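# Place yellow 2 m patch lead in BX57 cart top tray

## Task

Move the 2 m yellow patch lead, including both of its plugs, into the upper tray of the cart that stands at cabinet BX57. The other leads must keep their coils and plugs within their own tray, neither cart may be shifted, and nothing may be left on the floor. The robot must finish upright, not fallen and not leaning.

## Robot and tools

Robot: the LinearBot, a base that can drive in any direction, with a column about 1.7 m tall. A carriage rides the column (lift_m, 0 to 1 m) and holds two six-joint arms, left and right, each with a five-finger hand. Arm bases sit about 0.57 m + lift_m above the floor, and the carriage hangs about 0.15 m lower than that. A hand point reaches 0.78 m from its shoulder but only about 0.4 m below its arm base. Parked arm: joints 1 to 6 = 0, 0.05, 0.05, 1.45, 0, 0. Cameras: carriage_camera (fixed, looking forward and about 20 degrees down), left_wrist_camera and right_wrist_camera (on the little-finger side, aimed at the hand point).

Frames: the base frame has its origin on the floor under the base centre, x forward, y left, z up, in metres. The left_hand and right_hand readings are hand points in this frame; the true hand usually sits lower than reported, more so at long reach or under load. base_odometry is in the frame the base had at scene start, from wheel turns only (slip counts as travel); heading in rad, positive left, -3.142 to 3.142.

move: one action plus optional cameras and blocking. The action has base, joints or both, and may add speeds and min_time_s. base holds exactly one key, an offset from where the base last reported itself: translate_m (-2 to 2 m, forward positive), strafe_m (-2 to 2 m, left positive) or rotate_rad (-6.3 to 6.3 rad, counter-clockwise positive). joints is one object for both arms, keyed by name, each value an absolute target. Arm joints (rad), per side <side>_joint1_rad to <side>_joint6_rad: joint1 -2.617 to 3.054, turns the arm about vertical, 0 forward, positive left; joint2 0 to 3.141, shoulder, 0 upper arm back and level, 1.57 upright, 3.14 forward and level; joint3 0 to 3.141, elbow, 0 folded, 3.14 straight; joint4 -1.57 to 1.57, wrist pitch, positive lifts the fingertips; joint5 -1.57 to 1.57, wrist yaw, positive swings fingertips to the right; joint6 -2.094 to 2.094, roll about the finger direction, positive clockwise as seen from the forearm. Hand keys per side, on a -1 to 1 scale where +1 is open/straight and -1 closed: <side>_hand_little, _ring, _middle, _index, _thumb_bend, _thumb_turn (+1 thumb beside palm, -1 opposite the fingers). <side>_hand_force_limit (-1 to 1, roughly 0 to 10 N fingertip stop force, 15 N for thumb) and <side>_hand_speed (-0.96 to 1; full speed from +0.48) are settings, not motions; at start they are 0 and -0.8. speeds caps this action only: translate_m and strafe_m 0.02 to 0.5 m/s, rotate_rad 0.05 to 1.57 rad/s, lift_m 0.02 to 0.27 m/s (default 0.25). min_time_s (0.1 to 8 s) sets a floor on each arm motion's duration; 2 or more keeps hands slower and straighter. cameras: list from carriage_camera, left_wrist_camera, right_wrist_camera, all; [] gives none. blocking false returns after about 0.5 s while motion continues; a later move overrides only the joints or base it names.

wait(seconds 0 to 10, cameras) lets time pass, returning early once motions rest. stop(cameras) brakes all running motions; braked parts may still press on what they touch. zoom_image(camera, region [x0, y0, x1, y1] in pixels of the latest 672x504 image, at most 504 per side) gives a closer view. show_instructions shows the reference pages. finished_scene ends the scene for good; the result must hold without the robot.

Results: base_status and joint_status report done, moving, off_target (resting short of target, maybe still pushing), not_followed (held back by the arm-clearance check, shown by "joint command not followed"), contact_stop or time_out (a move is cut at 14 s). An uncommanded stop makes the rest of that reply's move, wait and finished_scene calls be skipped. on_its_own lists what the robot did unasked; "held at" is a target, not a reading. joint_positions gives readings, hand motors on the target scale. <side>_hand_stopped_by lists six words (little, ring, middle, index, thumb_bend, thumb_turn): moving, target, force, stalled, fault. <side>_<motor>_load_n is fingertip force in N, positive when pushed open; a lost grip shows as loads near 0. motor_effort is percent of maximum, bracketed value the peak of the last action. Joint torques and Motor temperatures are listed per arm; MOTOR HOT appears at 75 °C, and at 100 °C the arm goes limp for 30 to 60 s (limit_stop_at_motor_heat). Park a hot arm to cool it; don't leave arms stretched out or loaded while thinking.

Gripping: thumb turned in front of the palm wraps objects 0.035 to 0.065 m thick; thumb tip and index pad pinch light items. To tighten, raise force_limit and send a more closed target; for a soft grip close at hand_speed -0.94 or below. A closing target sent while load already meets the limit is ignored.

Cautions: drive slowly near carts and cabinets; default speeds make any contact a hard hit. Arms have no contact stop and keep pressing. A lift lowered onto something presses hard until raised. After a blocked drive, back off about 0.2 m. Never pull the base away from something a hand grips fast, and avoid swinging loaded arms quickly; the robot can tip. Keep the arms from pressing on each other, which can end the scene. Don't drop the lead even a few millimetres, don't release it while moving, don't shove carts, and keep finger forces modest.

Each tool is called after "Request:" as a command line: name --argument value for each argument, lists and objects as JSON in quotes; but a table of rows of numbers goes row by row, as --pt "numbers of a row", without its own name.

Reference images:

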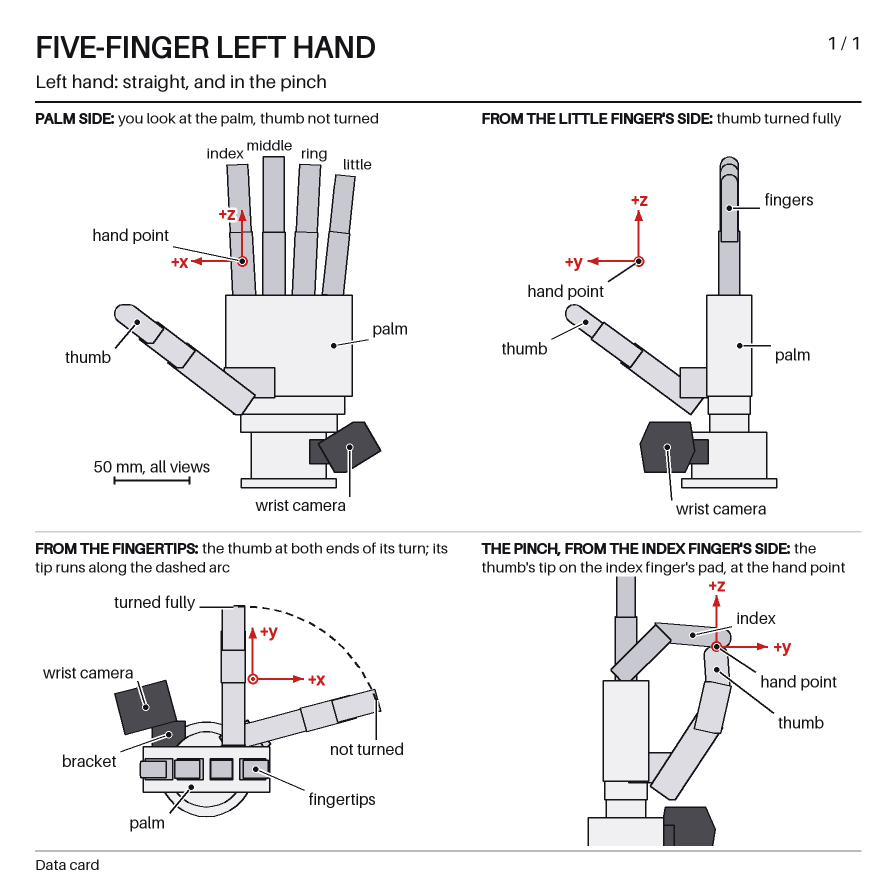

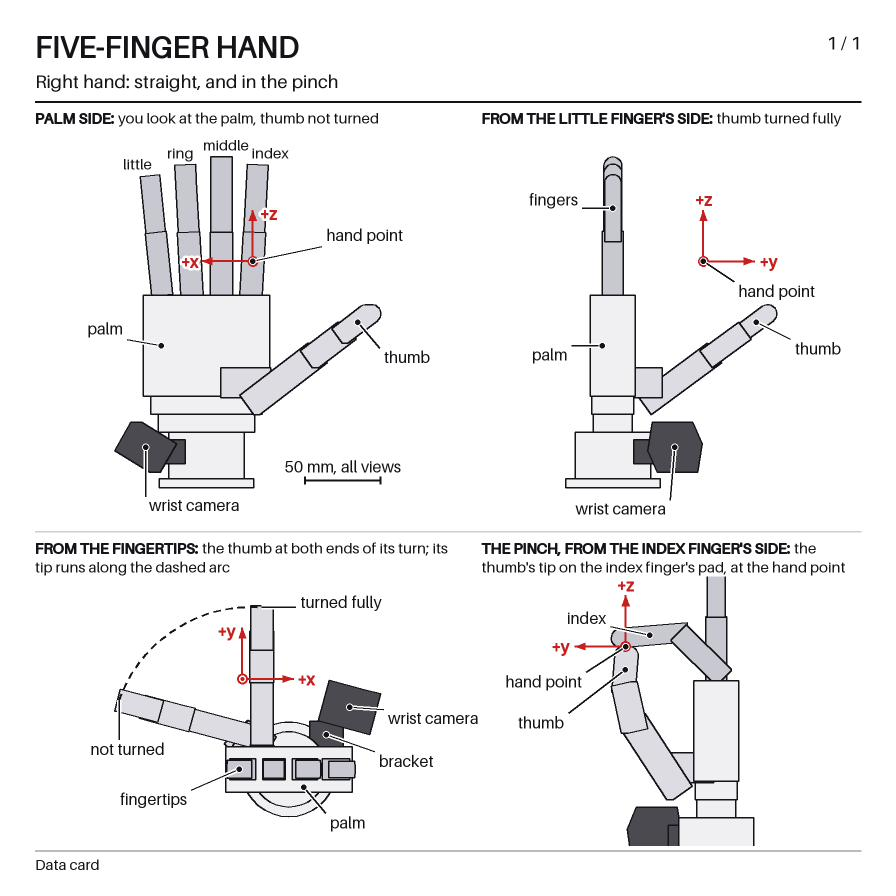

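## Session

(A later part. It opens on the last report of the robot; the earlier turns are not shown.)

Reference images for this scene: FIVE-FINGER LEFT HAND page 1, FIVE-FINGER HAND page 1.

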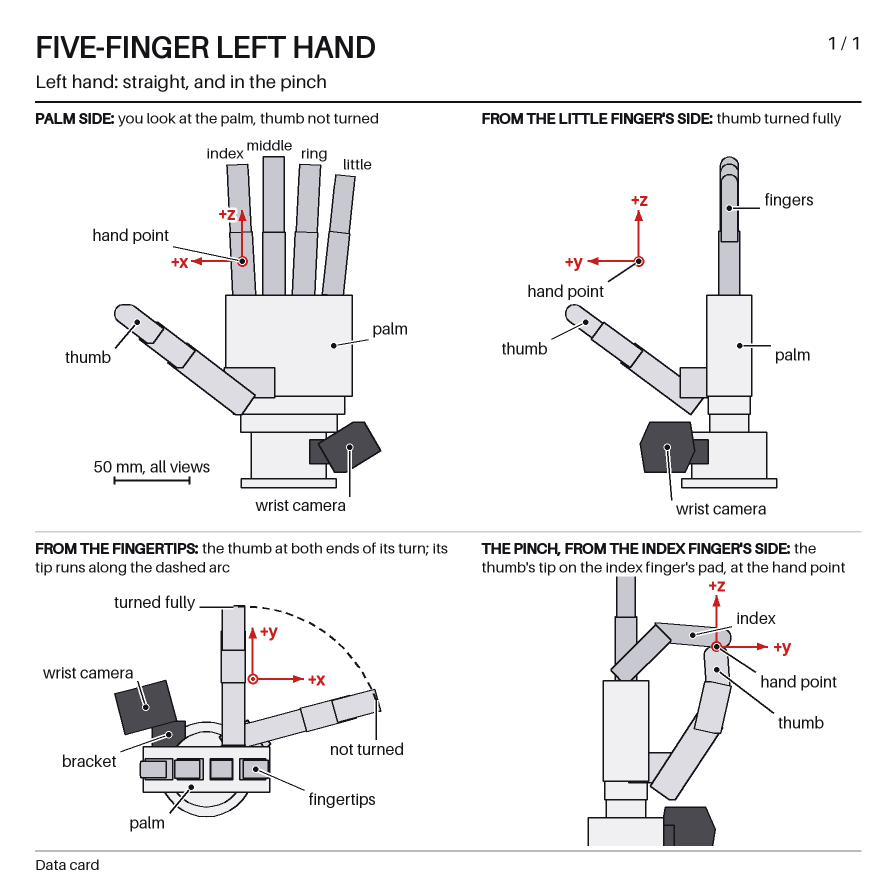

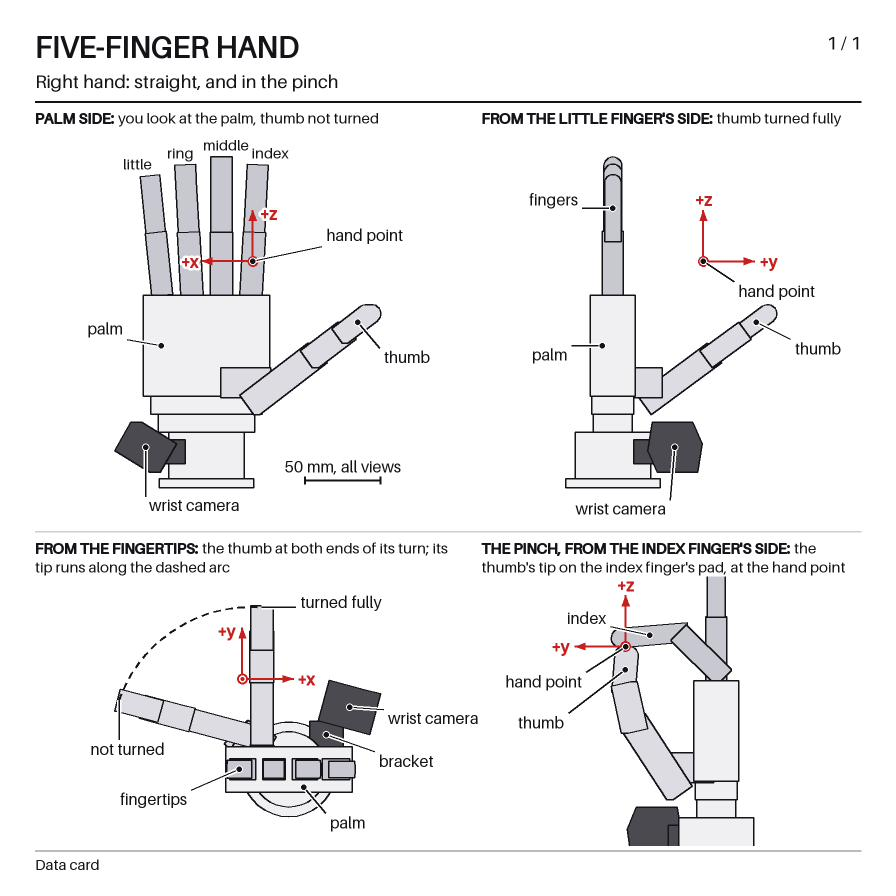

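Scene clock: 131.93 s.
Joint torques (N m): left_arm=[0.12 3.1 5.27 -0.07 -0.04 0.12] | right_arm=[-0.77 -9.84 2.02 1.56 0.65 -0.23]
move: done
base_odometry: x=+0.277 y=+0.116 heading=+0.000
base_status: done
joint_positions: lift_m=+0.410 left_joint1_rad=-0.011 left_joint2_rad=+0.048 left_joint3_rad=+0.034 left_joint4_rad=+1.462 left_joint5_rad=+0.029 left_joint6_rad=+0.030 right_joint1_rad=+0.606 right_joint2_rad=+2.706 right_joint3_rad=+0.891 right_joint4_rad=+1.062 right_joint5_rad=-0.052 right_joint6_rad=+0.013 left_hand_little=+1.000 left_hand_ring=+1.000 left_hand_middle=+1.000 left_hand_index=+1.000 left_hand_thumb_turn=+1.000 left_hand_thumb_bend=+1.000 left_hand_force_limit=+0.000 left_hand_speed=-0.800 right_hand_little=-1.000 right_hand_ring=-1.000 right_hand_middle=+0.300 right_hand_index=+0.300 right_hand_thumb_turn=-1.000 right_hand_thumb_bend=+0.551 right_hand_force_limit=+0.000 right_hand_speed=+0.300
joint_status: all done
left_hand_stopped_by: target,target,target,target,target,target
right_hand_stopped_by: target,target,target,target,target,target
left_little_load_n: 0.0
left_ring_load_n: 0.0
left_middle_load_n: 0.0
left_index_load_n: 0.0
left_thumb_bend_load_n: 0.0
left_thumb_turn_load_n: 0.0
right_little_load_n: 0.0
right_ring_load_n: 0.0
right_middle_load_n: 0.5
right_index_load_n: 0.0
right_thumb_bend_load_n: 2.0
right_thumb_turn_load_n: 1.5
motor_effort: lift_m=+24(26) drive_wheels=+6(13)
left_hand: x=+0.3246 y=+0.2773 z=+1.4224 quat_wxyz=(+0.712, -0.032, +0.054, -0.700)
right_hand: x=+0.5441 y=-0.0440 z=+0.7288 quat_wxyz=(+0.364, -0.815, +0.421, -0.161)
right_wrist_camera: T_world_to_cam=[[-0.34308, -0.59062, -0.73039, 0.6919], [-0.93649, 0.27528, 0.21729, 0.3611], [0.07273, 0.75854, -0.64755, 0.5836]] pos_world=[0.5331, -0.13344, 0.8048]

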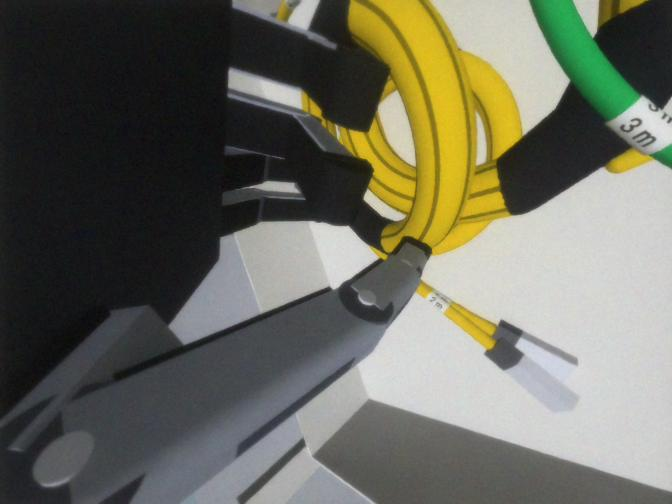

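Request:
move --joints '{"lift_m":0.44,"right_hand_thumb_bend":0.9}' --speeds '{"lift_m":0.06}' --cameras '["right_wrist_camera"]'

Request:
zoom_image --camera "right_wrist_camera" --region '[230, 0, 530, 320]'

Scene clock: 134.07 s.
Joint torques (N m): left_arm=[0.13 3.02 5.26 -0.1 -0.05 0.12] | right_arm=[-0.75 -9.74 1.94 1.86 0.26 -0.23]
move: done
base_odometry: x=+0.277 y=+0.116 heading=+0.000
base_status: not commanded
joint_positions: lift_m=+0.440 left_joint1_rad=-0.011 left_joint2_rad=+0.048 left_joint3_rad=+0.034 left_joint4_rad=+1.462 left_joint5_rad=+0.029 left_joint6_rad=+0.030 right_joint1_rad=+0.605 right_joint2_rad=+2.706 right_joint3_rad=+0.891 right_joint4_rad=+1.032 right_joint5_rad=-0.008 right_joint6_rad=+0.013 left_hand_little=+1.000 left_hand_ring=+1.000 left_hand_middle=+1.000 left_hand_index=+1.000 left_hand_thumb_turn=+1.000 left_hand_thumb_bend=+1.000 left_hand_force_limit=+0.000 left_hand_speed=-0.800 right_hand_little=-1.000 right_hand_ring=-1.000 right_hand_middle=+0.300 right_hand_index=+0.300 right_hand_thumb_turn=-1.000 right_hand_thumb_bend=+0.900 right_hand_force_limit=+0.000 right_hand_speed=+0.300
joint_status: all done
left_hand_stopped_by: target,target,target,target,target,target
right_hand_stopped_by: target,target,target,target,target,target
left_little_load_n: 0.0
left_ring_load_n: 0.0
left_middle_load_n: 0.0
left_index_load_n: 0.0
left_thumb_bend_load_n: 0.0
left_thumb_turn_load_n: 0.0
right_little_load_n: 0.0
right_ring_load_n: 0.0
right_middle_load_n: -0.5
right_index_load_n: 0.0
right_thumb_bend_load_n: 0.0
right_thumb_turn_load_n: 0.0
motor_effort: lift_m=+32(39) drive_wheels=+8(10)
left_hand: x=+0.3245 y=+0.2773 z=+1.4518 quat_wxyz=(+0.712, -0.032, +0.054, -0.700)
right_hand: x=+0.5449 y=-0.0547 z=+0.7525 quat_wxyz=(+0.343, -0.816, +0.433, -0.173)
right_wrist_camera: T_world_to_cam=[[-0.36807, -0.60895, -0.70264, 0.69497], [-0.92514, 0.3154, 0.21128, 0.36005], [0.09295, 0.72781, -0.67945, 0.61836]] pos_world=[0.53142, -0.1404, 0.83239]

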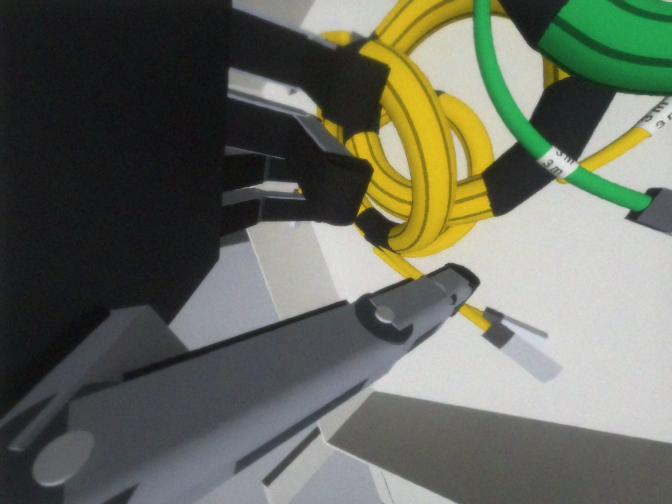

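Scaled by 1.575 from the camera's image (finer frame: 960x720).

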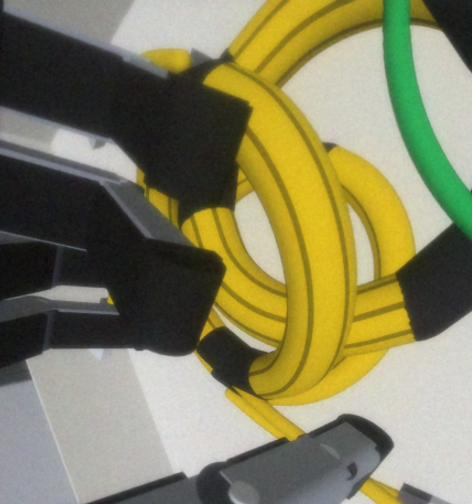

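Request:
move --joints '{"lift_m":0.412}' --speeds '{"lift_m":0.05}' --cameras '["right_wrist_camera"]'

Request:
zoom_image --camera "right_wrist_camera" --region '[230, 0, 530, 320]'

Scene clock: 135.23 s.
Joint torques (N m): left_arm=[0.13 3.14 5.39 -0.07 -0.05 0.12] | right_arm=[-0.81 -9.68 1.98 1.69 0.46 -0.23]
Motor temperatures (°C): left_arm=[25 27 30 27 26 22] | right_arm=[24 36 27 32 23 24]
move: done
base_odometry: x=+0.277 y=+0.116 heading=+0.000
base_status: not commanded
joint_positions: lift_m=+0.412 left_joint1_rad=-0.011 left_joint2_rad=+0.048 left_joint3_rad=+0.034 left_joint4_rad=+1.462 left_joint5_rad=+0.029 left_joint6_rad=+0.030 right_joint1_rad=+0.606 right_joint2_rad=+2.706 right_joint3_rad=+0.890 right_joint4_rad=+1.047 right_joint5_rad=-0.033 right_joint6_rad=+0.013 left_hand_little=+1.000 left_hand_ring=+1.000 left_hand_middle=+1.000 left_hand_index=+1.000 left_hand_thumb_turn=+1.000 left_hand_thumb_bend=+1.000 left_hand_force_limit=+0.000 left_hand_speed=-0.800 right_hand_little=-1.000 right_hand_ring=-1.000 right_hand_middle=+0.299 right_hand_index=+0.300 right_hand_thumb_turn=-1.000 right_hand_thumb_bend=+0.900 right_hand_force_limit=+0.000 right_hand_speed=+0.300
joint_status: all done
left_hand_stopped_by: target,target,target,target,target,target
right_hand_stopped_by: target,target,target,target,target,target
left_little_load_n: 0.0
left_ring_load_n: 0.0
left_middle_load_n: 0.0
left_index_load_n: 0.0
left_thumb_bend_load_n: 0.5
left_thumb_turn_load_n: -0.5
right_little_load_n: 0.0
right_ring_load_n: 0.0
right_middle_load_n: -4.5
right_index_load_n: 0.0
right_thumb_bend_load_n: 0.0
right_thumb_turn_load_n: 0.0
motor_effort: lift_m=+24(26) drive_wheels=+8(11)
left_hand: x=+0.3245 y=+0.2773 z=+1.4244 quat_wxyz=(+0.712, -0.032, +0.054, -0.700)
right_hand: x=+0.5435 y=-0.0492 z=+0.7277 quat_wxyz=(+0.354, -0.816, +0.427, -0.165)
right_wrist_camera: T_world_to_cam=[[-0.35585, -0.60025, -0.71629, 0.68411], [-0.93113, 0.29316, 0.21691, 0.36042], [0.07978, 0.74415, -0.66323, 0.59375]] pos_world=[0.53166, -0.13687, 0.80564]

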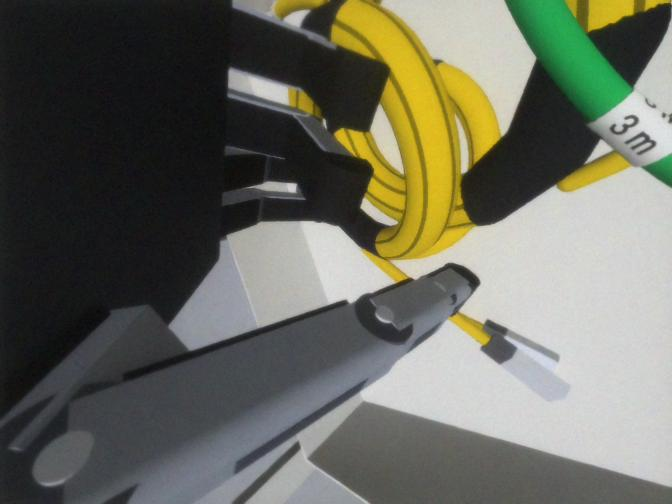

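Scaled by 1.575 from the camera's image (finer frame: 960x720).

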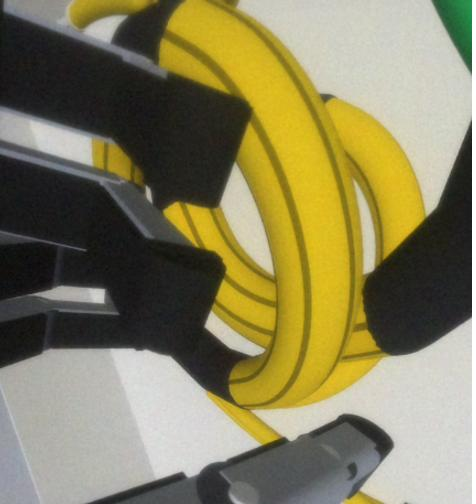

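Request:
move --joints '{"lift_m":0.435}' --speeds '{"lift_m":0.06}'

Request:
move --base '{"strafe_m":0.019}' --speeds '{"strafe_m":0.04}'

Request:
move --base '{"translate_m":0.010}' --joints '{"lift_m":0.41}' --speeds '{"translate_m":0.03,"lift_m":0.04}' --cameras '["right_wrist_camera"]'

Request:
zoom_image --camera "right_wrist_camera" --region '[230, 0, 530, 320]'

Scene clock: 136.60 s.
Joint torques (N m): left_arm=[0.14 2.99 5.38 -0.05 -0.05 0.12] | right_arm=[-0.66 -9.8 2.17 1.86 0.23 -0.22]
move: done
base_odometry: x=+0.277 y=+0.116 heading=+0.000
base_status: not commanded
joint_positions: lift_m=+0.435 left_joint1_rad=-0.011 left_joint2_rad=+0.048 left_joint3_rad=+0.034 left_joint4_rad=+1.462 left_joint5_rad=+0.029 left_joint6_rad=+0.030 right_joint1_rad=+0.603 right_joint2_rad=+2.706 right_joint3_rad=+0.890 right_joint4_rad=+1.032 right_joint5_rad=-0.008 right_joint6_rad=+0.012 left_hand_little=+1.000 left_hand_ring=+1.000 left_hand_middle=+1.000 left_hand_index=+1.000 left_hand_thumb_turn=+1.000 left_hand_thumb_bend=+1.000 left_hand_force_limit=+0.000 left_hand_speed=-0.800 right_hand_little=-1.000 right_hand_ring=-1.000 right_hand_middle=+0.300 right_hand_index=+0.300 right_hand_thumb_turn=-1.000 right_hand_thumb_bend=+0.900 right_hand_force_limit=+0.000 right_hand_speed=+0.300
joint_status: all done
left_hand_stopped_by: target,target,target,target,target,target
right_hand_stopped_by: target,target,target,target,target,target
left_little_load_n: 0.0
left_ring_load_n: 0.0
left_middle_load_n: 0.0
left_index_load_n: 0.0
left_thumb_bend_load_n: 0.0
left_thumb_turn_load_n: 0.0
right_little_load_n: 0.0
right_ring_load_n: 0.0
right_middle_load_n: 0.0
right_index_load_n: 0.0
right_thumb_bend_load_n: 0.0
right_thumb_turn_load_n: 0.0
motor_effort: lift_m=+32(37) drive_wheels=+4(9)
left_hand: x=+0.3245 y=+0.2773 z=+1.4468 quat_wxyz=(+0.712, -0.032, +0.054, -0.700)
right_hand: x=+0.5447 y=-0.0556 z=+0.7473 quat_wxyz=(+0.342, -0.816, +0.433, -0.173)
pictures: none

Scene clock: 137.60 s.
Joint torques (N m): left_arm=[0.13 3.15 5.34 -0.05 -0.02 0.12] | right_arm=[-0.53 -9.76 2.19 1.84 0.23 -0.22]
move: done
base_odometry: x=+0.277 y=+0.135 heading=-0.001
base_status: done
joint_positions: lift_m=+0.435 left_joint1_rad=-0.011 left_joint2_rad=+0.048 left_joint3_rad=+0.034 left_joint4_rad=+1.463 left_joint5_rad=+0.029 left_joint6_rad=+0.030 right_joint1_rad=+0.601 right_joint2_rad=+2.706 right_joint3_rad=+0.890 right_joint4_rad=+1.031 right_joint5_rad=-0.006 right_joint6_rad=+0.012 left_hand_little=+1.000 left_hand_ring=+1.000 left_hand_middle=+1.000 left_hand_index=+1.000 left_hand_thumb_turn=+1.000 left_hand_thumb_bend=+1.000 left_hand_force_limit=+0.000 left_hand_speed=-0.800 right_hand_little=-1.000 right_hand_ring=-1.000 right_hand_middle=+0.300 right_hand_index=+0.300 right_hand_thumb_turn=-1.000 right_hand_thumb_bend=+0.900 right_hand_force_limit=+0.000 right_hand_speed=+0.300
joint_status: not commanded
left_hand_stopped_by: target,target,target,target,target,target
right_hand_stopped_by: target,target,target,target,target,target
left_little_load_n: 0.0
left_ring_load_n: 0.0
left_middle_load_n: 0.0
left_index_load_n: 0.0
left_thumb_bend_load_n: 0.0
left_thumb_turn_load_n: 0.0
right_little_load_n: 0.0
right_ring_load_n: 0.0
right_middle_load_n: 0.0
right_index_load_n: 0.0
right_thumb_bend_load_n: 0.0
right_thumb_turn_load_n: 0.0
motor_effort: lift_m=+32(33) drive_wheels=+5(11)
left_hand: x=+0.3244 y=+0.2773 z=+1.4468 quat_wxyz=(+0.712, -0.032, +0.054, -0.700)
right_hand: x=+0.5454 y=-0.0566 z=+0.7472 quat_wxyz=(+0.341, -0.815, +0.434, -0.174)
pictures: none

Scene clock: 138.60 s.
Joint torques (N m): left_arm=[0.13 2.92 5.15 -0.04 -0.05 0.11] | right_arm=[-0.24 -9.24 2.71 1.78 0.21 -0.22]
move: done
base_odometry: x=+0.287 y=+0.135 heading=-0.001
base_status: done
joint_positions: lift_m=+0.410 left_joint1_rad=-0.011 left_joint2_rad=+0.048 left_joint3_rad=+0.034 left_joint4_rad=+1.462 left_joint5_rad=+0.029 left_joint6_rad=+0.030 right_joint1_rad=+0.601 right_joint2_rad=+2.699 right_joint3_rad=+0.883 right_joint4_rad=+1.044 right_joint5_rad=-0.007 right_joint6_rad=+0.012 left_hand_little=+1.000 left_hand_ring=+1.000 left_hand_middle=+1.000 left_hand_index=+1.000 left_hand_thumb_turn=+1.000 left_hand_thumb_bend=+1.000 left_hand_force_limit=+0.000 left_hand_speed=-0.800 right_hand_little=-1.000 right_hand_ring=-1.000 right_hand_middle=+0.299 right_hand_index=+0.300 right_hand_thumb_turn=-1.000 right_hand_thumb_bend=+0.901 right_hand_force_limit=+0.000 right_hand_speed=+0.300
joint_status: all done
left_hand_stopped_by: target,target,target,target,target,target
right_hand_stopped_by: target,target,target,target,target,target
left_little_load_n: -0.5
left_ring_load_n: 0.0
left_middle_load_n: 0.0
left_index_load_n: 0.0
left_thumb_bend_load_n: 0.0
left_thumb_turn_load_n: 0.0
right_little_load_n: 0.0
right_ring_load_n: 0.0
right_middle_load_n: -4.0
right_index_load_n: 0.0
right_thumb_bend_load_n: 1.5
right_thumb_turn_load_n: 0.5
motor_effort: lift_m=+23(26) drive_wheels=+2(17)
left_hand: x=+0.3247 y=+0.2773 z=+1.4224 quat_wxyz=(+0.712, -0.032, +0.054, -0.700)
right_hand: x=+0.5473 y=-0.0554 z=+0.7264 quat_wxyz=(+0.347, -0.813, +0.433, -0.176)
right_wrist_camera: T_world_to_cam=[[-0.36399, -0.60384, -0.70915, 0.67981], [-0.92572, 0.3185, 0.20395, 0.37389], [0.10271, 0.73071, -0.67492, 0.59247]] pos_world=[0.53271, -0.14151, 0.80569]

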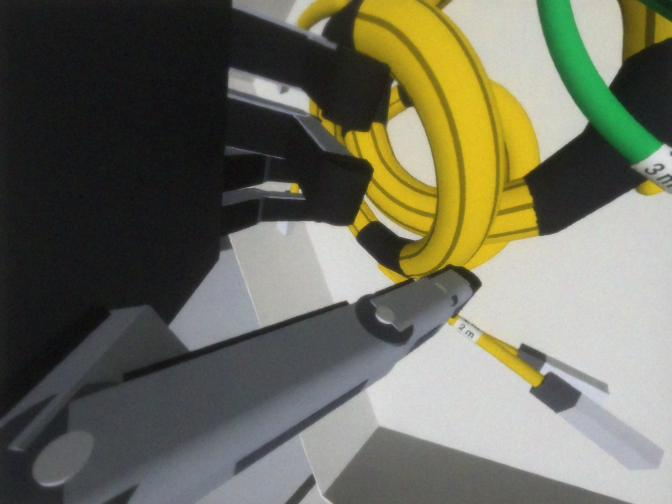

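Scaled by 1.575 from the camera's image (finer frame: 960x720).

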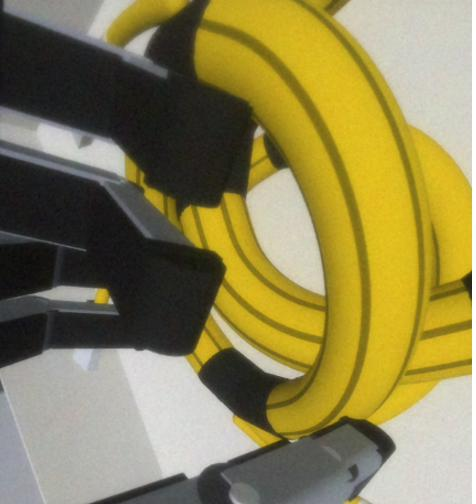

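Request:
move --joints '{"lift_m":0.432}' --speeds '{"lift_m":0.06}'

Request:
move --base '{"translate_m":-0.016}' --speeds '{"translate_m":0.04}'

Request:
move --joints '{"lift_m":0.405}' --speeds '{"lift_m":0.04}' --cameras '["right_wrist_camera"]'

Request:
zoom_image --camera "right_wrist_camera" --region '[230, 0, 530, 320]'

Scene clock: 139.63 s.
Joint torques (N m): left_arm=[0.13 2.96 5.31 -0.06 -0.05 0.12] | right_arm=[-0.36 -9.11 2.43 1.82 0.23 -0.22]
move: done
base_odometry: x=+0.287 y=+0.135 heading=-0.001
base_status: not commanded
joint_positions: lift_m=+0.432 left_joint1_rad=-0.011 left_joint2_rad=+0.048 left_joint3_rad=+0.034 left_joint4_rad=+1.462 left_joint5_rad=+0.029 left_joint6_rad=+0.030 right_joint1_rad=+0.601 right_joint2_rad=+2.699 right_joint3_rad=+0.886 right_joint4_rad=+1.033 right_joint5_rad=-0.007 right_joint6_rad=+0.012 left_hand_little=+1.000 left_hand_ring=+1.000 left_hand_middle=+1.000 left_hand_index=+1.000 left_hand_thumb_turn=+1.000 left_hand_thumb_bend=+1.000 left_hand_force_limit=+0.000 left_hand_speed=-0.800 right_hand_little=-1.000 right_hand_ring=-1.000 right_hand_middle=+0.300 right_hand_index=+0.300 right_hand_thumb_turn=-1.000 right_hand_thumb_bend=+0.900 right_hand_force_limit=+0.000 right_hand_speed=+0.300
joint_status: all done
left_hand_stopped_by: target,target,target,target,target,target
right_hand_stopped_by: target,target,target,target,target,target
left_little_load_n: 0.0
left_ring_load_n: 0.0
left_middle_load_n: 0.0
left_index_load_n: 0.0
left_thumb_bend_load_n: 0.0
left_thumb_turn_load_n: 0.0
right_little_load_n: 0.0
right_ring_load_n: 0.0
right_middle_load_n: 0.0
right_index_load_n: 0.0
right_thumb_bend_load_n: 0.0
right_thumb_turn_load_n: 0.0
motor_effort: lift_m=+32(39) drive_wheels=-1(6)
left_hand: x=+0.3246 y=+0.2773 z=+1.4438 quat_wxyz=(+0.712, -0.032, +0.054, -0.700)
right_hand: x=+0.5463 y=-0.0561 z=+0.7465 quat_wxyz=(+0.343, -0.814, +0.434, -0.175)
pictures: none

Scene clock: 140.70 s.
Joint torques (N m): left_arm=[0.13 3 5.55 -0.04 -0.07 0.12] | right_arm=[-0.25 -9.17 2.62 1.84 0.19 -0.22]
move: done
base_odometry: x=+0.271 y=+0.135 heading=-0.001
base_status: done
joint_positions: lift_m=+0.432 left_joint1_rad=-0.011 left_joint2_rad=+0.048 left_joint3_rad=+0.034 left_joint4_rad=+1.464 left_joint5_rad=+0.029 left_joint6_rad=+0.030 right_joint1_rad=+0.600 right_joint2_rad=+2.699 right_joint3_rad=+0.886 right_joint4_rad=+1.032 right_joint5_rad=-0.006 right_joint6_rad=+0.012 left_hand_little=+1.000 left_hand_ring=+1.000 left_hand_middle=+1.000 left_hand_index=+1.000 left_hand_thumb_turn=+1.000 left_hand_thumb_bend=+1.000 left_hand_force_limit=+0.000 left_hand_speed=-0.800 right_hand_little=-1.000 right_hand_ring=-1.000 right_hand_middle=+0.300 right_hand_index=+0.300 right_hand_thumb_turn=-1.000 right_hand_thumb_bend=+0.900 right_hand_force_limit=+0.000 right_hand_speed=+0.300
joint_status: not commanded
left_hand_stopped_by: target,target,target,target,target,target
right_hand_stopped_by: target,target,target,target,target,target
left_little_load_n: 0.0
left_ring_load_n: 0.0
left_middle_load_n: -0.5
left_index_load_n: 0.0
left_thumb_bend_load_n: 0.0
left_thumb_turn_load_n: 0.0
right_little_load_n: 0.0
right_ring_load_n: 0.0
right_middle_load_n: 0.0
right_index_load_n: 0.0
right_thumb_bend_load_n: 0.0
right_thumb_turn_load_n: 0.0
motor_effort: lift_m=+32(32) drive_wheels=+6(16)
left_hand: x=+0.3242 y=+0.2773 z=+1.4439 quat_wxyz=(+0.712, -0.032, +0.054, -0.700)
right_hand: x=+0.5464 y=-0.0566 z=+0.7463 quat_wxyz=(+0.342, -0.814, +0.435, -0.175)
pictures: none

Scene clock: 141.73 s.
Joint torques (N m): left_arm=[0.13 3.1 5.37 -0.09 -0.06 0.12] | right_arm=[-0.38 -9.02 2.84 1.68 0.26 -0.21]
move: done
base_odometry: x=+0.271 y=+0.135 heading=-0.001
base_status: not commanded
joint_positions: lift_m=+0.405 left_joint1_rad=-0.011 left_joint2_rad=+0.048 left_joint3_rad=+0.034 left_joint4_rad=+1.464 left_joint5_rad=+0.029 left_joint6_rad=+0.030 right_joint1_rad=+0.601 right_joint2_rad=+2.698 right_joint3_rad=+0.882 right_joint4_rad=+1.049 right_joint5_rad=-0.010 right_joint6_rad=+0.012 left_hand_little=+1.000 left_hand_ring=+1.000 left_hand_middle=+1.000 left_hand_index=+1.000 left_hand_thumb_turn=+1.000 left_hand_thumb_bend=+1.000 left_hand_force_limit=+0.000 left_hand_speed=-0.800 right_hand_little=-1.000 right_hand_ring=-1.000 right_hand_middle=+0.299 right_hand_index=+0.300 right_hand_thumb_turn=-1.000 right_hand_thumb_bend=+0.900 right_hand_force_limit=+0.000 right_hand_speed=+0.300
joint_status: all done
left_hand_stopped_by: target,target,target,target,target,target
right_hand_stopped_by: target,target,target,target,target,target
left_little_load_n: 0.0
left_ring_load_n: 0.0
left_middle_load_n: 0.0
left_index_load_n: 0.0
left_thumb_bend_load_n: 0.0
left_thumb_turn_load_n: 0.0
right_little_load_n: 0.0
right_ring_load_n: 0.0
right_middle_load_n: -8.0
right_index_load_n: 0.0
right_thumb_bend_load_n: 0.0
right_thumb_turn_load_n: 0.0
motor_effort: lift_m=+23(27) drive_wheels=+10(10)
left_hand: x=+0.3242 y=+0.2773 z=+1.4176 quat_wxyz=(+0.712, -0.032, +0.054, -0.700)
right_hand: x=+0.5477 y=-0.0542 z=+0.7225 quat_wxyz=(+0.349, -0.812, +0.432, -0.176)
right_wrist_camera: T_world_to_cam=[[-0.36012, -0.60143, -0.71316, 0.6788], [-0.9272, 0.31512, 0.20246, 0.37641], [0.10296, 0.73416, -0.67113, 0.58618]] pos_world=[0.53311, -0.14071, 0.80129]

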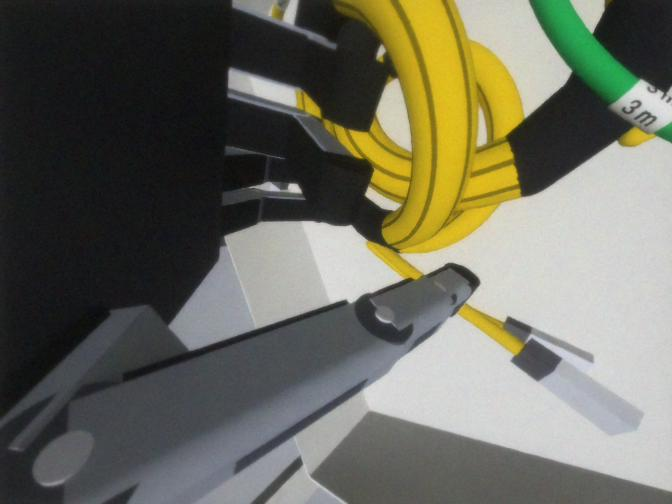

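Scaled by 1.575 from the camera's image (finer frame: 960x720).

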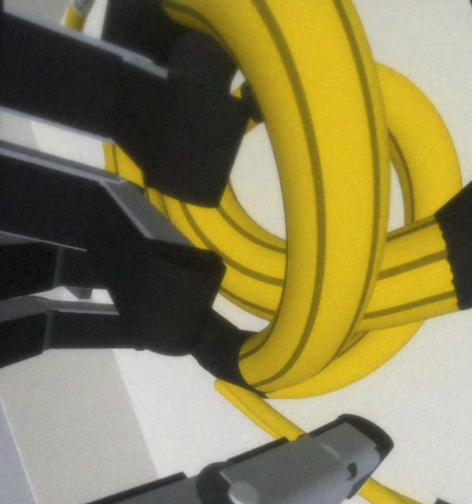

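Request:
move --joints '{"lift_m":0.412,"right_hand_index":0.16,"right_hand_middle":0.16,"right_hand_speed":-0.3}' --speeds '{"lift_m":0.04}'

Request:
move --joints '{"lift_m":0.399}' --speeds '{"lift_m":0.04}' --cameras '["right_wrist_camera"]'

Request:
zoom_image --camera "right_wrist_camera" --region '[230, 0, 530, 320]'

Scene clock: 142.80 s.
Joint torques (N m): left_arm=[0.12 3.17 5.49 -0.05 -0.05 0.12] | right_arm=[-0.4 -9.1 2.56 1.72 0.21 -0.22]
move: done
base_odometry: x=+0.271 y=+0.135 heading=-0.001
base_status: not commanded
joint_positions: lift_m=+0.412 left_joint1_rad=-0.011 left_joint2_rad=+0.048 left_joint3_rad=+0.034 left_joint4_rad=+1.463 left_joint5_rad=+0.029 left_joint6_rad=+0.030 right_joint1_rad=+0.602 right_joint2_rad=+2.698 right_joint3_rad=+0.886 right_joint4_rad=+1.044 right_joint5_rad=-0.010 right_joint6_rad=+0.012 left_hand_little=+1.000 left_hand_ring=+1.000 left_hand_middle=+1.000 left_hand_index=+1.000 left_hand_thumb_turn=+1.000 left_hand_thumb_bend=+1.000 left_hand_force_limit=+0.000 left_hand_speed=-0.800 right_hand_little=-1.000 right_hand_ring=-1.000 right_hand_middle=+0.160 right_hand_index=+0.160 right_hand_thumb_turn=-1.000 right_hand_thumb_bend=+0.900 right_hand_force_limit=+0.000 right_hand_speed=-0.300
joint_status: all done
left_hand_stopped_by: target,target,target,target,target,target
right_hand_stopped_by: target,target,target,target,target,target
left_little_load_n: 0.0
left_ring_load_n: 0.0
left_middle_load_n: 0.0
left_index_load_n: 0.0
left_thumb_bend_load_n: 0.0
left_thumb_turn_load_n: 0.0
right_little_load_n: 0.0
right_ring_load_n: 0.0
right_middle_load_n: 0.0
right_index_load_n: 0.0
right_thumb_bend_load_n: 0.0
right_thumb_turn_load_n: 0.0
motor_effort: lift_m=+33(36) drive_wheels=+10(10)
left_hand: x=+0.3244 y=+0.2773 z=+1.4237 quat_wxyz=(+0.712, -0.032, +0.054, -0.700)
right_hand: x=+0.5479 y=-0.0537 z=+0.7284 quat_wxyz=(+0.349, -0.813, +0.432, -0.176)
pictures: none

Scene clock: 143.47 s.
Joint torques (N m): left_arm=[0.13 3.21 5.24 -0.06 -0.07 0.12] | right_arm=[-0.61 -8.75 2.96 1.64 0.3 -0.22]
move: done
base_odometry: x=+0.271 y=+0.135 heading=-0.001
base_status: not commanded
joint_positions: lift_m=+0.399 left_joint1_rad=-0.011 left_joint2_rad=+0.048 left_joint3_rad=+0.034 left_joint4_rad=+1.463 left_joint5_rad=+0.029 left_joint6_rad=+0.030 right_joint1_rad=+0.602 right_joint2_rad=+2.696 right_joint3_rad=+0.882 right_joint4_rad=+1.056 right_joint5_rad=-0.017 right_joint6_rad=+0.012 left_hand_little=+1.000 left_hand_ring=+1.000 left_hand_middle=+1.000 left_hand_index=+1.000 left_hand_thumb_turn=+1.000 left_hand_thumb_bend=+1.000 left_hand_force_limit=+0.000 left_hand_speed=-0.800 right_hand_little=-1.000 right_hand_ring=-1.000 right_hand_middle=+0.159 right_hand_index=+0.159 right_hand_thumb_turn=-1.000 right_hand_thumb_bend=+0.900 right_hand_force_limit=+0.000 right_hand_speed=-0.300
joint_status: all done
left_hand_stopped_by: target,target,target,target,target,target
right_hand_stopped_by: target,target,target,target,target,target
left_little_load_n: -0.5
left_ring_load_n: 0.0
left_middle_load_n: 0.0
left_index_load_n: 0.0
left_thumb_bend_load_n: 0.0
left_thumb_turn_load_n: 0.0
right_little_load_n: 0.0
right_ring_load_n: 0.0
right_middle_load_n: -6.0
right_index_load_n: -4.0
right_thumb_bend_load_n: 0.0
right_thumb_turn_load_n: -0.5
motor_effort: lift_m=+23(25) drive_wheels=+7(10)
left_hand: x=+0.3244 y=+0.2773 z=+1.4115 quat_wxyz=(+0.712, -0.032, +0.054, -0.700)
right_hand: x=+0.5484 y=-0.0518 z=+0.7185 quat_wxyz=(+0.354, -0.812, +0.430, -0.175)
right_wrist_camera: T_world_to_cam=[[-0.35376, -0.59731, -0.71977, 0.67914], [-0.92977, 0.30836, 0.20109, 0.37913], [0.10183, 0.74036, -0.66445, 0.57776]] pos_world=[0.53393, -0.139, 0.79648]

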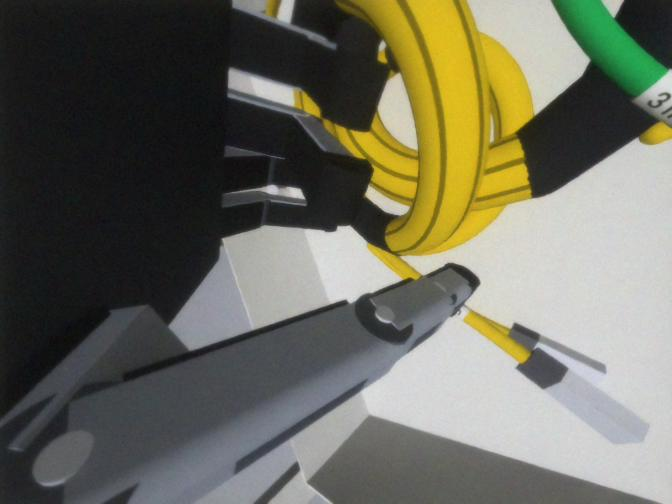

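Scaled by 1.575 from the camera's image (finer frame: 960x720).

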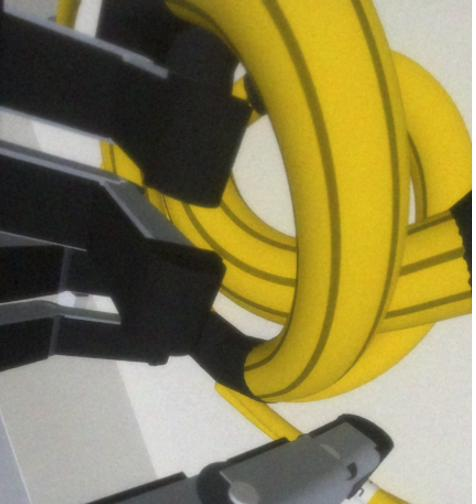

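Request:
move --joints '{"lift_m": 0.404}' --speeds '{"lift_m": 0.04}' --cameras '["right_wrist_camera", "carriage_camera"]'

Scene clock: 144.73 s.
Joint torques (N m): left_arm=[0.13 2.99 5.27 -0.07 -0.05 0.12] | right_arm=[-0.46 -8.8 2.59 1.71 0.29 -0.22]
move: done
base_odometry: x=+0.271 y=+0.135 heading=-0.001
base_status: not commanded
joint_positions: lift_m=+0.404 left_joint1_rad=-0.011 left_joint2_rad=+0.048 left_joint3_rad=+0.034 left_joint4_rad=+1.463 left_joint5_rad=+0.029 left_joint6_rad=+0.030 right_joint1_rad=+0.602 right_joint2_rad=+2.696 right_joint3_rad=+0.884 right_joint4_rad=+1.046 right_joint5_rad=-0.013 right_joint6_rad=+0.012 left_hand_little=+1.000 left_hand_ring=+1.000 left_hand_middle=+1.000 left_hand_index=+1.000 left_hand_thumb_turn=+1.000 left_hand_thumb_bend=+1.000 left_hand_force_limit=+0.000 left_hand_speed=-0.800 right_hand_little=-1.000 right_hand_ring=-1.000 right_hand_middle=+0.160 right_hand_index=+0.160 right_hand_thumb_turn=-1.000 right_hand_thumb_bend=+0.900 right_hand_force_limit=+0.000 right_hand_speed=-0.300
joint_status: all done
left_hand_stopped_by: target,target,target,target,target,target
right_hand_stopped_by: target,target,target,target,target,target
left_little_load_n: 0.0
left_ring_load_n: 0.0
left_middle_load_n: 0.0
left_index_load_n: 0.0
left_thumb_bend_load_n: 0.0
left_thumb_turn_load_n: 0.0
right_little_load_n: 0.0
right_ring_load_n: 0.5
right_middle_load_n: 0.0
right_index_load_n: 0.0
right_thumb_bend_load_n: 0.0
right_thumb_turn_load_n: 0.0
motor_effort: lift_m=+33(36) drive_wheels=+6(11)
left_hand: x=+0.3244 y=+0.2773 z=+1.4158 quat_wxyz=(+0.712, -0.032, +0.054, -0.700)
right_hand: x=+0.5479 y=-0.0530 z=+0.7215 quat_wxyz=(+0.351, -0.813, +0.431, -0.175)
pictures: carriage_camera, right_wrist_camera
carriage_camera: T_world_to_cam=[[-0.02166, -0.99937, -0.02805, 0.04036], [-0.36389, 0.03401, -0.93082, 1.34536], [0.93119, -0.00996, -0.3644, 0.37976]] pos_world=[0.13681, -0.00164, 1.39181]
right_wrist_camera: T_world_to_cam=[[-0.35859, -0.60071, -0.71454, 0.67919], [-0.92806, 0.31188, 0.20355, 0.37593], [0.10057, 0.73613, -0.66933, 0.58476]] pos_world=[0.53362, -0.1397, 0.80018]

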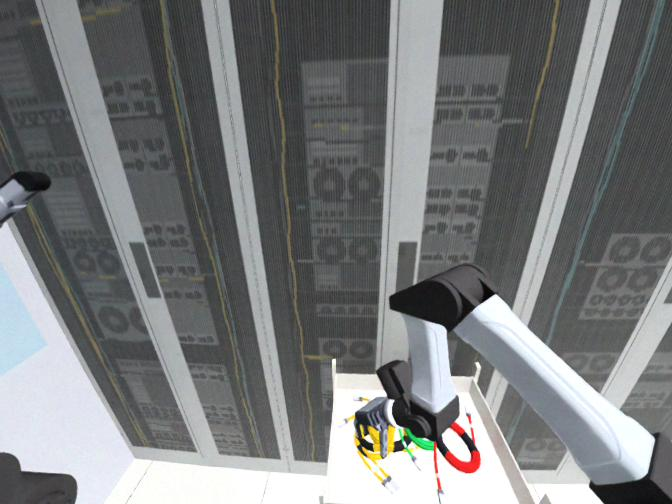

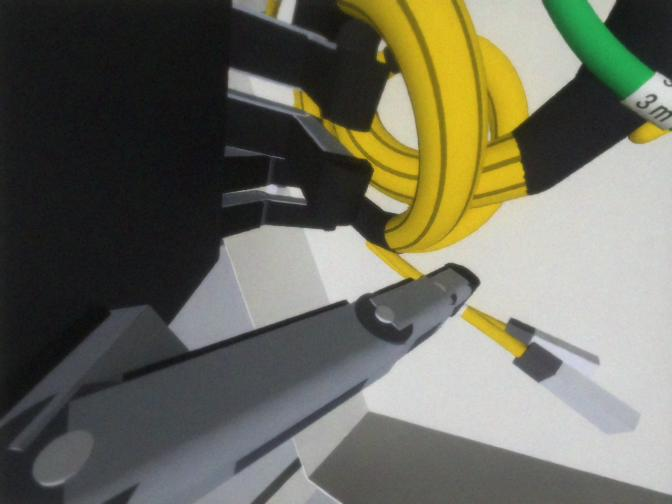

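Request:
move --joints '{"right_hand_speed": -0.85, "right_hand_force_limit": 0.4, "right_hand_thumb_bend": -0.1, "right_hand_index": -0.3, "right_hand_middle": -0.3}' --cameras '["right_wrist_camera"]'

Scene clock: 149.00 s.
Joint torques (N m): left_arm=[0.14 3.08 5.33 -0.06 -0.06 0.12] | right_arm=[-0.54 -8.83 2.24 1.93 0.48 -0.22]
move: off_target
base_odometry: x=+0.271 y=+0.135 heading=-0.001
base_status: not commanded
joint_positions: lift_m=+0.404 left_joint1_rad=-0.011 left_joint2_rad=+0.048 left_joint3_rad=+0.034 left_joint4_rad=+1.463 left_joint5_rad=+0.029 left_joint6_rad=+0.030 right_joint1_rad=+0.603 right_joint2_rad=+2.696 right_joint3_rad=+0.889 right_joint4_rad=+1.024 right_joint5_rad=-0.033 right_joint6_rad=+0.012 left_hand_little=+1.000 left_hand_ring=+1.000 left_hand_middle=+1.000 left_hand_index=+1.000 left_hand_thumb_turn=+1.000 left_hand_thumb_bend=+1.000 left_hand_force_limit=+0.000 left_hand_speed=-0.800 right_hand_little=-1.000 right_hand_ring=-1.000 right_hand_middle=-0.300 right_hand_index=-0.300 right_hand_thumb_turn=-1.000 right_hand_thumb_bend=+0.271 right_hand_force_limit=+0.400 right_hand_speed=-0.850
joint_status: right_hand_thumb_bend off_target (ended at +0.271, target -0.100); the others done
left_hand_stopped_by: target,target,target,target,target,target
right_hand_stopped_by: target,target,target,target,force,target
left_little_load_n: 0.0
left_ring_load_n: 0.0
left_middle_load_n: 0.0
left_index_load_n: 0.0
left_thumb_bend_load_n: 0.0
left_thumb_turn_load_n: 0.0
right_little_load_n: 0.0
right_ring_load_n: 0.0
right_middle_load_n: 1.0
right_index_load_n: 0.0
right_thumb_bend_load_n: 10.0
right_thumb_turn_load_n: 2.5
motor_effort: lift_m=+33(33) drive_wheels=+9(11)
left_hand: x=+0.3244 y=+0.2773 z=+1.4158 quat_wxyz=(+0.712, -0.032, +0.054, -0.700)
right_hand: x=+0.5427 y=-0.0512 z=+0.7195 quat_wxyz=(+0.348, -0.818, +0.429, -0.163)
right_wrist_camera: T_world_to_cam=[[-0.36491, -0.60505, -0.70764, 0.67517], [-0.92808, 0.29702, 0.22462, 0.35509], [0.07427, 0.73871, -0.66992, 0.59741]] pos_world=[0.53156, -0.13827, 0.79823]

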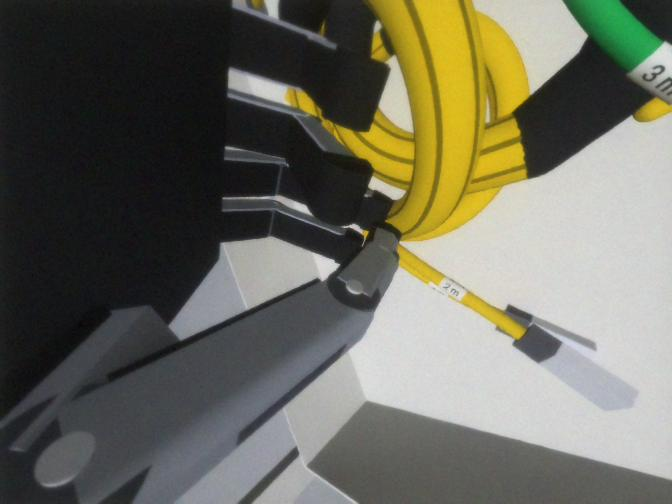

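Request:
zoom_image --camera "right_wrist_camera" --region '[220, 100, 560, 360]'

Scaled by 1.482 from the camera's image (finer frame: 960x720).

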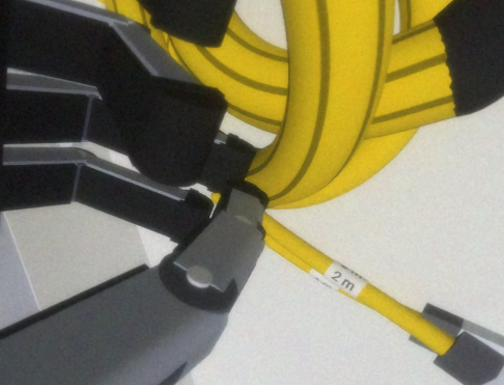

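Request:
move --joints '{"right_hand_speed": -0.3, "right_hand_thumb_bend": 0.9, "right_hand_index": 0.16, "right_hand_middle": 0.16}'

Request:
move --base '{"strafe_m": -0.03}' --speeds '{"strafe_m": 0.05}' --cameras '["right_wrist_camera"]'

Scene clock: 151.27 s.
Joint torques (N m): left_arm=[0.13 3.17 5.34 -0.07 -0.06 0.12] | right_arm=[-0.53 -8.88 2.21 1.69 0.36 -0.22]
move: done
base_odometry: x=+0.271 y=+0.135 heading=-0.001
base_status: not commanded
joint_positions: lift_m=+0.404 left_joint1_rad=-0.011 left_joint2_rad=+0.048 left_joint3_rad=+0.034 left_joint4_rad=+1.463 left_joint5_rad=+0.029 left_joint6_rad=+0.030 right_joint1_rad=+0.603 right_joint2_rad=+2.696 right_joint3_rad=+0.889 right_joint4_rad=+1.049 right_joint5_rad=-0.020 right_joint6_rad=+0.012 left_hand_little=+1.000 left_hand_ring=+1.000 left_hand_middle=+1.000 left_hand_index=+1.000 left_hand_thumb_turn=+1.000 left_hand_thumb_bend=+1.000 left_hand_force_limit=+0.000 left_hand_speed=-0.800 right_hand_little=-1.000 right_hand_ring=-1.000 right_hand_middle=+0.159 right_hand_index=+0.160 right_hand_thumb_turn=-1.000 right_hand_thumb_bend=+0.900 right_hand_force_limit=+0.400 right_hand_speed=-0.300
joint_status: all done
left_hand_stopped_by: target,target,target,target,target,target
right_hand_stopped_by: target,target,target,target,target,target
left_little_load_n: 0.0
left_ring_load_n: 0.0
left_middle_load_n: 0.0
left_index_load_n: 0.0
left_thumb_bend_load_n: 0.0
left_thumb_turn_load_n: 0.0
right_little_load_n: 0.0
right_ring_load_n: 0.0
right_middle_load_n: -1.5
right_index_load_n: 0.0
right_thumb_bend_load_n: 0.0
right_thumb_turn_load_n: 0.0
motor_effort: lift_m=+33(33) drive_wheels=+6(9)
left_hand: x=+0.3244 y=+0.2773 z=+1.4158 quat_wxyz=(+0.712, -0.032, +0.054, -0.700)
right_hand: x=+0.5495 y=-0.0498 z=+0.7229 quat_wxyz=(+0.356, -0.812, +0.429, -0.174)
pictures: none

Scene clock: 152.37 s.
Joint torques (N m): left_arm=[0.14 3.07 5.24 -0.07 -0.04 0.12] | right_arm=[-0.73 -8.87 2.09 1.75 0.43 -0.21]
move: done
base_odometry: x=+0.271 y=+0.105 heading=-0.001
base_status: done
joint_positions: lift_m=+0.404 left_joint1_rad=-0.011 left_joint2_rad=+0.048 left_joint3_rad=+0.034 left_joint4_rad=+1.463 left_joint5_rad=+0.029 left_joint6_rad=+0.030 right_joint1_rad=+0.605 right_joint2_rad=+2.696 right_joint3_rad=+0.891 right_joint4_rad=+1.047 right_joint5_rad=-0.028 right_joint6_rad=+0.012 left_hand_little=+1.000 left_hand_ring=+1.000 left_hand_middle=+1.000 left_hand_index=+1.000 left_hand_thumb_turn=+1.000 left_hand_thumb_bend=+1.000 left_hand_force_limit=+0.000 left_hand_speed=-0.800 right_hand_little=-1.000 right_hand_ring=-1.000 right_hand_middle=+0.160 right_hand_index=+0.160 right_hand_thumb_turn=-1.000 right_hand_thumb_bend=+0.900 right_hand_force_limit=+0.400 right_hand_speed=-0.300
joint_status: not commanded
left_hand_stopped_by: target,target,target,target,target,target
right_hand_stopped_by: target,target,target,target,target,target
left_little_load_n: 0.0
left_ring_load_n: 0.0
left_middle_load_n: 0.0
left_index_load_n: 0.0
left_thumb_bend_load_n: 0.0
left_thumb_turn_load_n: 0.0
right_little_load_n: 0.0
right_ring_load_n: 0.0
right_middle_load_n: 0.5
right_index_load_n: 0.0
right_thumb_bend_load_n: 0.0
right_thumb_turn_load_n: 0.0
motor_effort: lift_m=+33(33) drive_wheels=+7(11)
left_hand: x=+0.3244 y=+0.2774 z=+1.4158 quat_wxyz=(+0.712, -0.032, +0.054, -0.699)
right_hand: x=+0.5479 y=-0.0477 z=+0.7230 quat_wxyz=(+0.357, -0.813, +0.426, -0.170)
right_wrist_camera: T_world_to_cam=[[-0.34969, -0.59653, -0.72241, 0.68439], [-0.93253, 0.29575, 0.20718, 0.37294], [0.09006, 0.74611, -0.6597, 0.58119]] pos_world=[0.53475, -0.13568, 0.80055]

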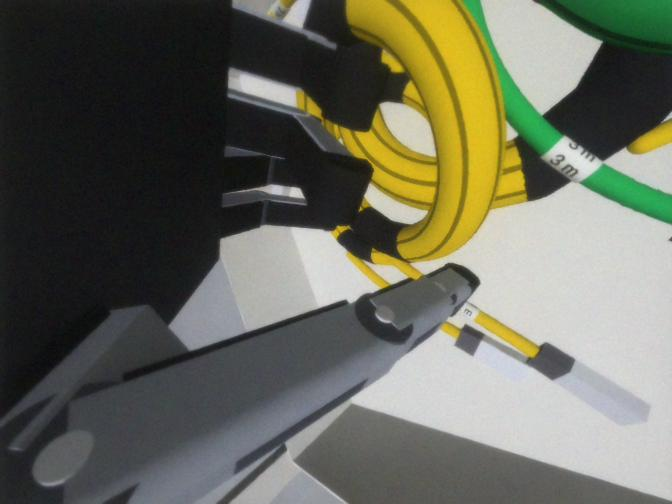

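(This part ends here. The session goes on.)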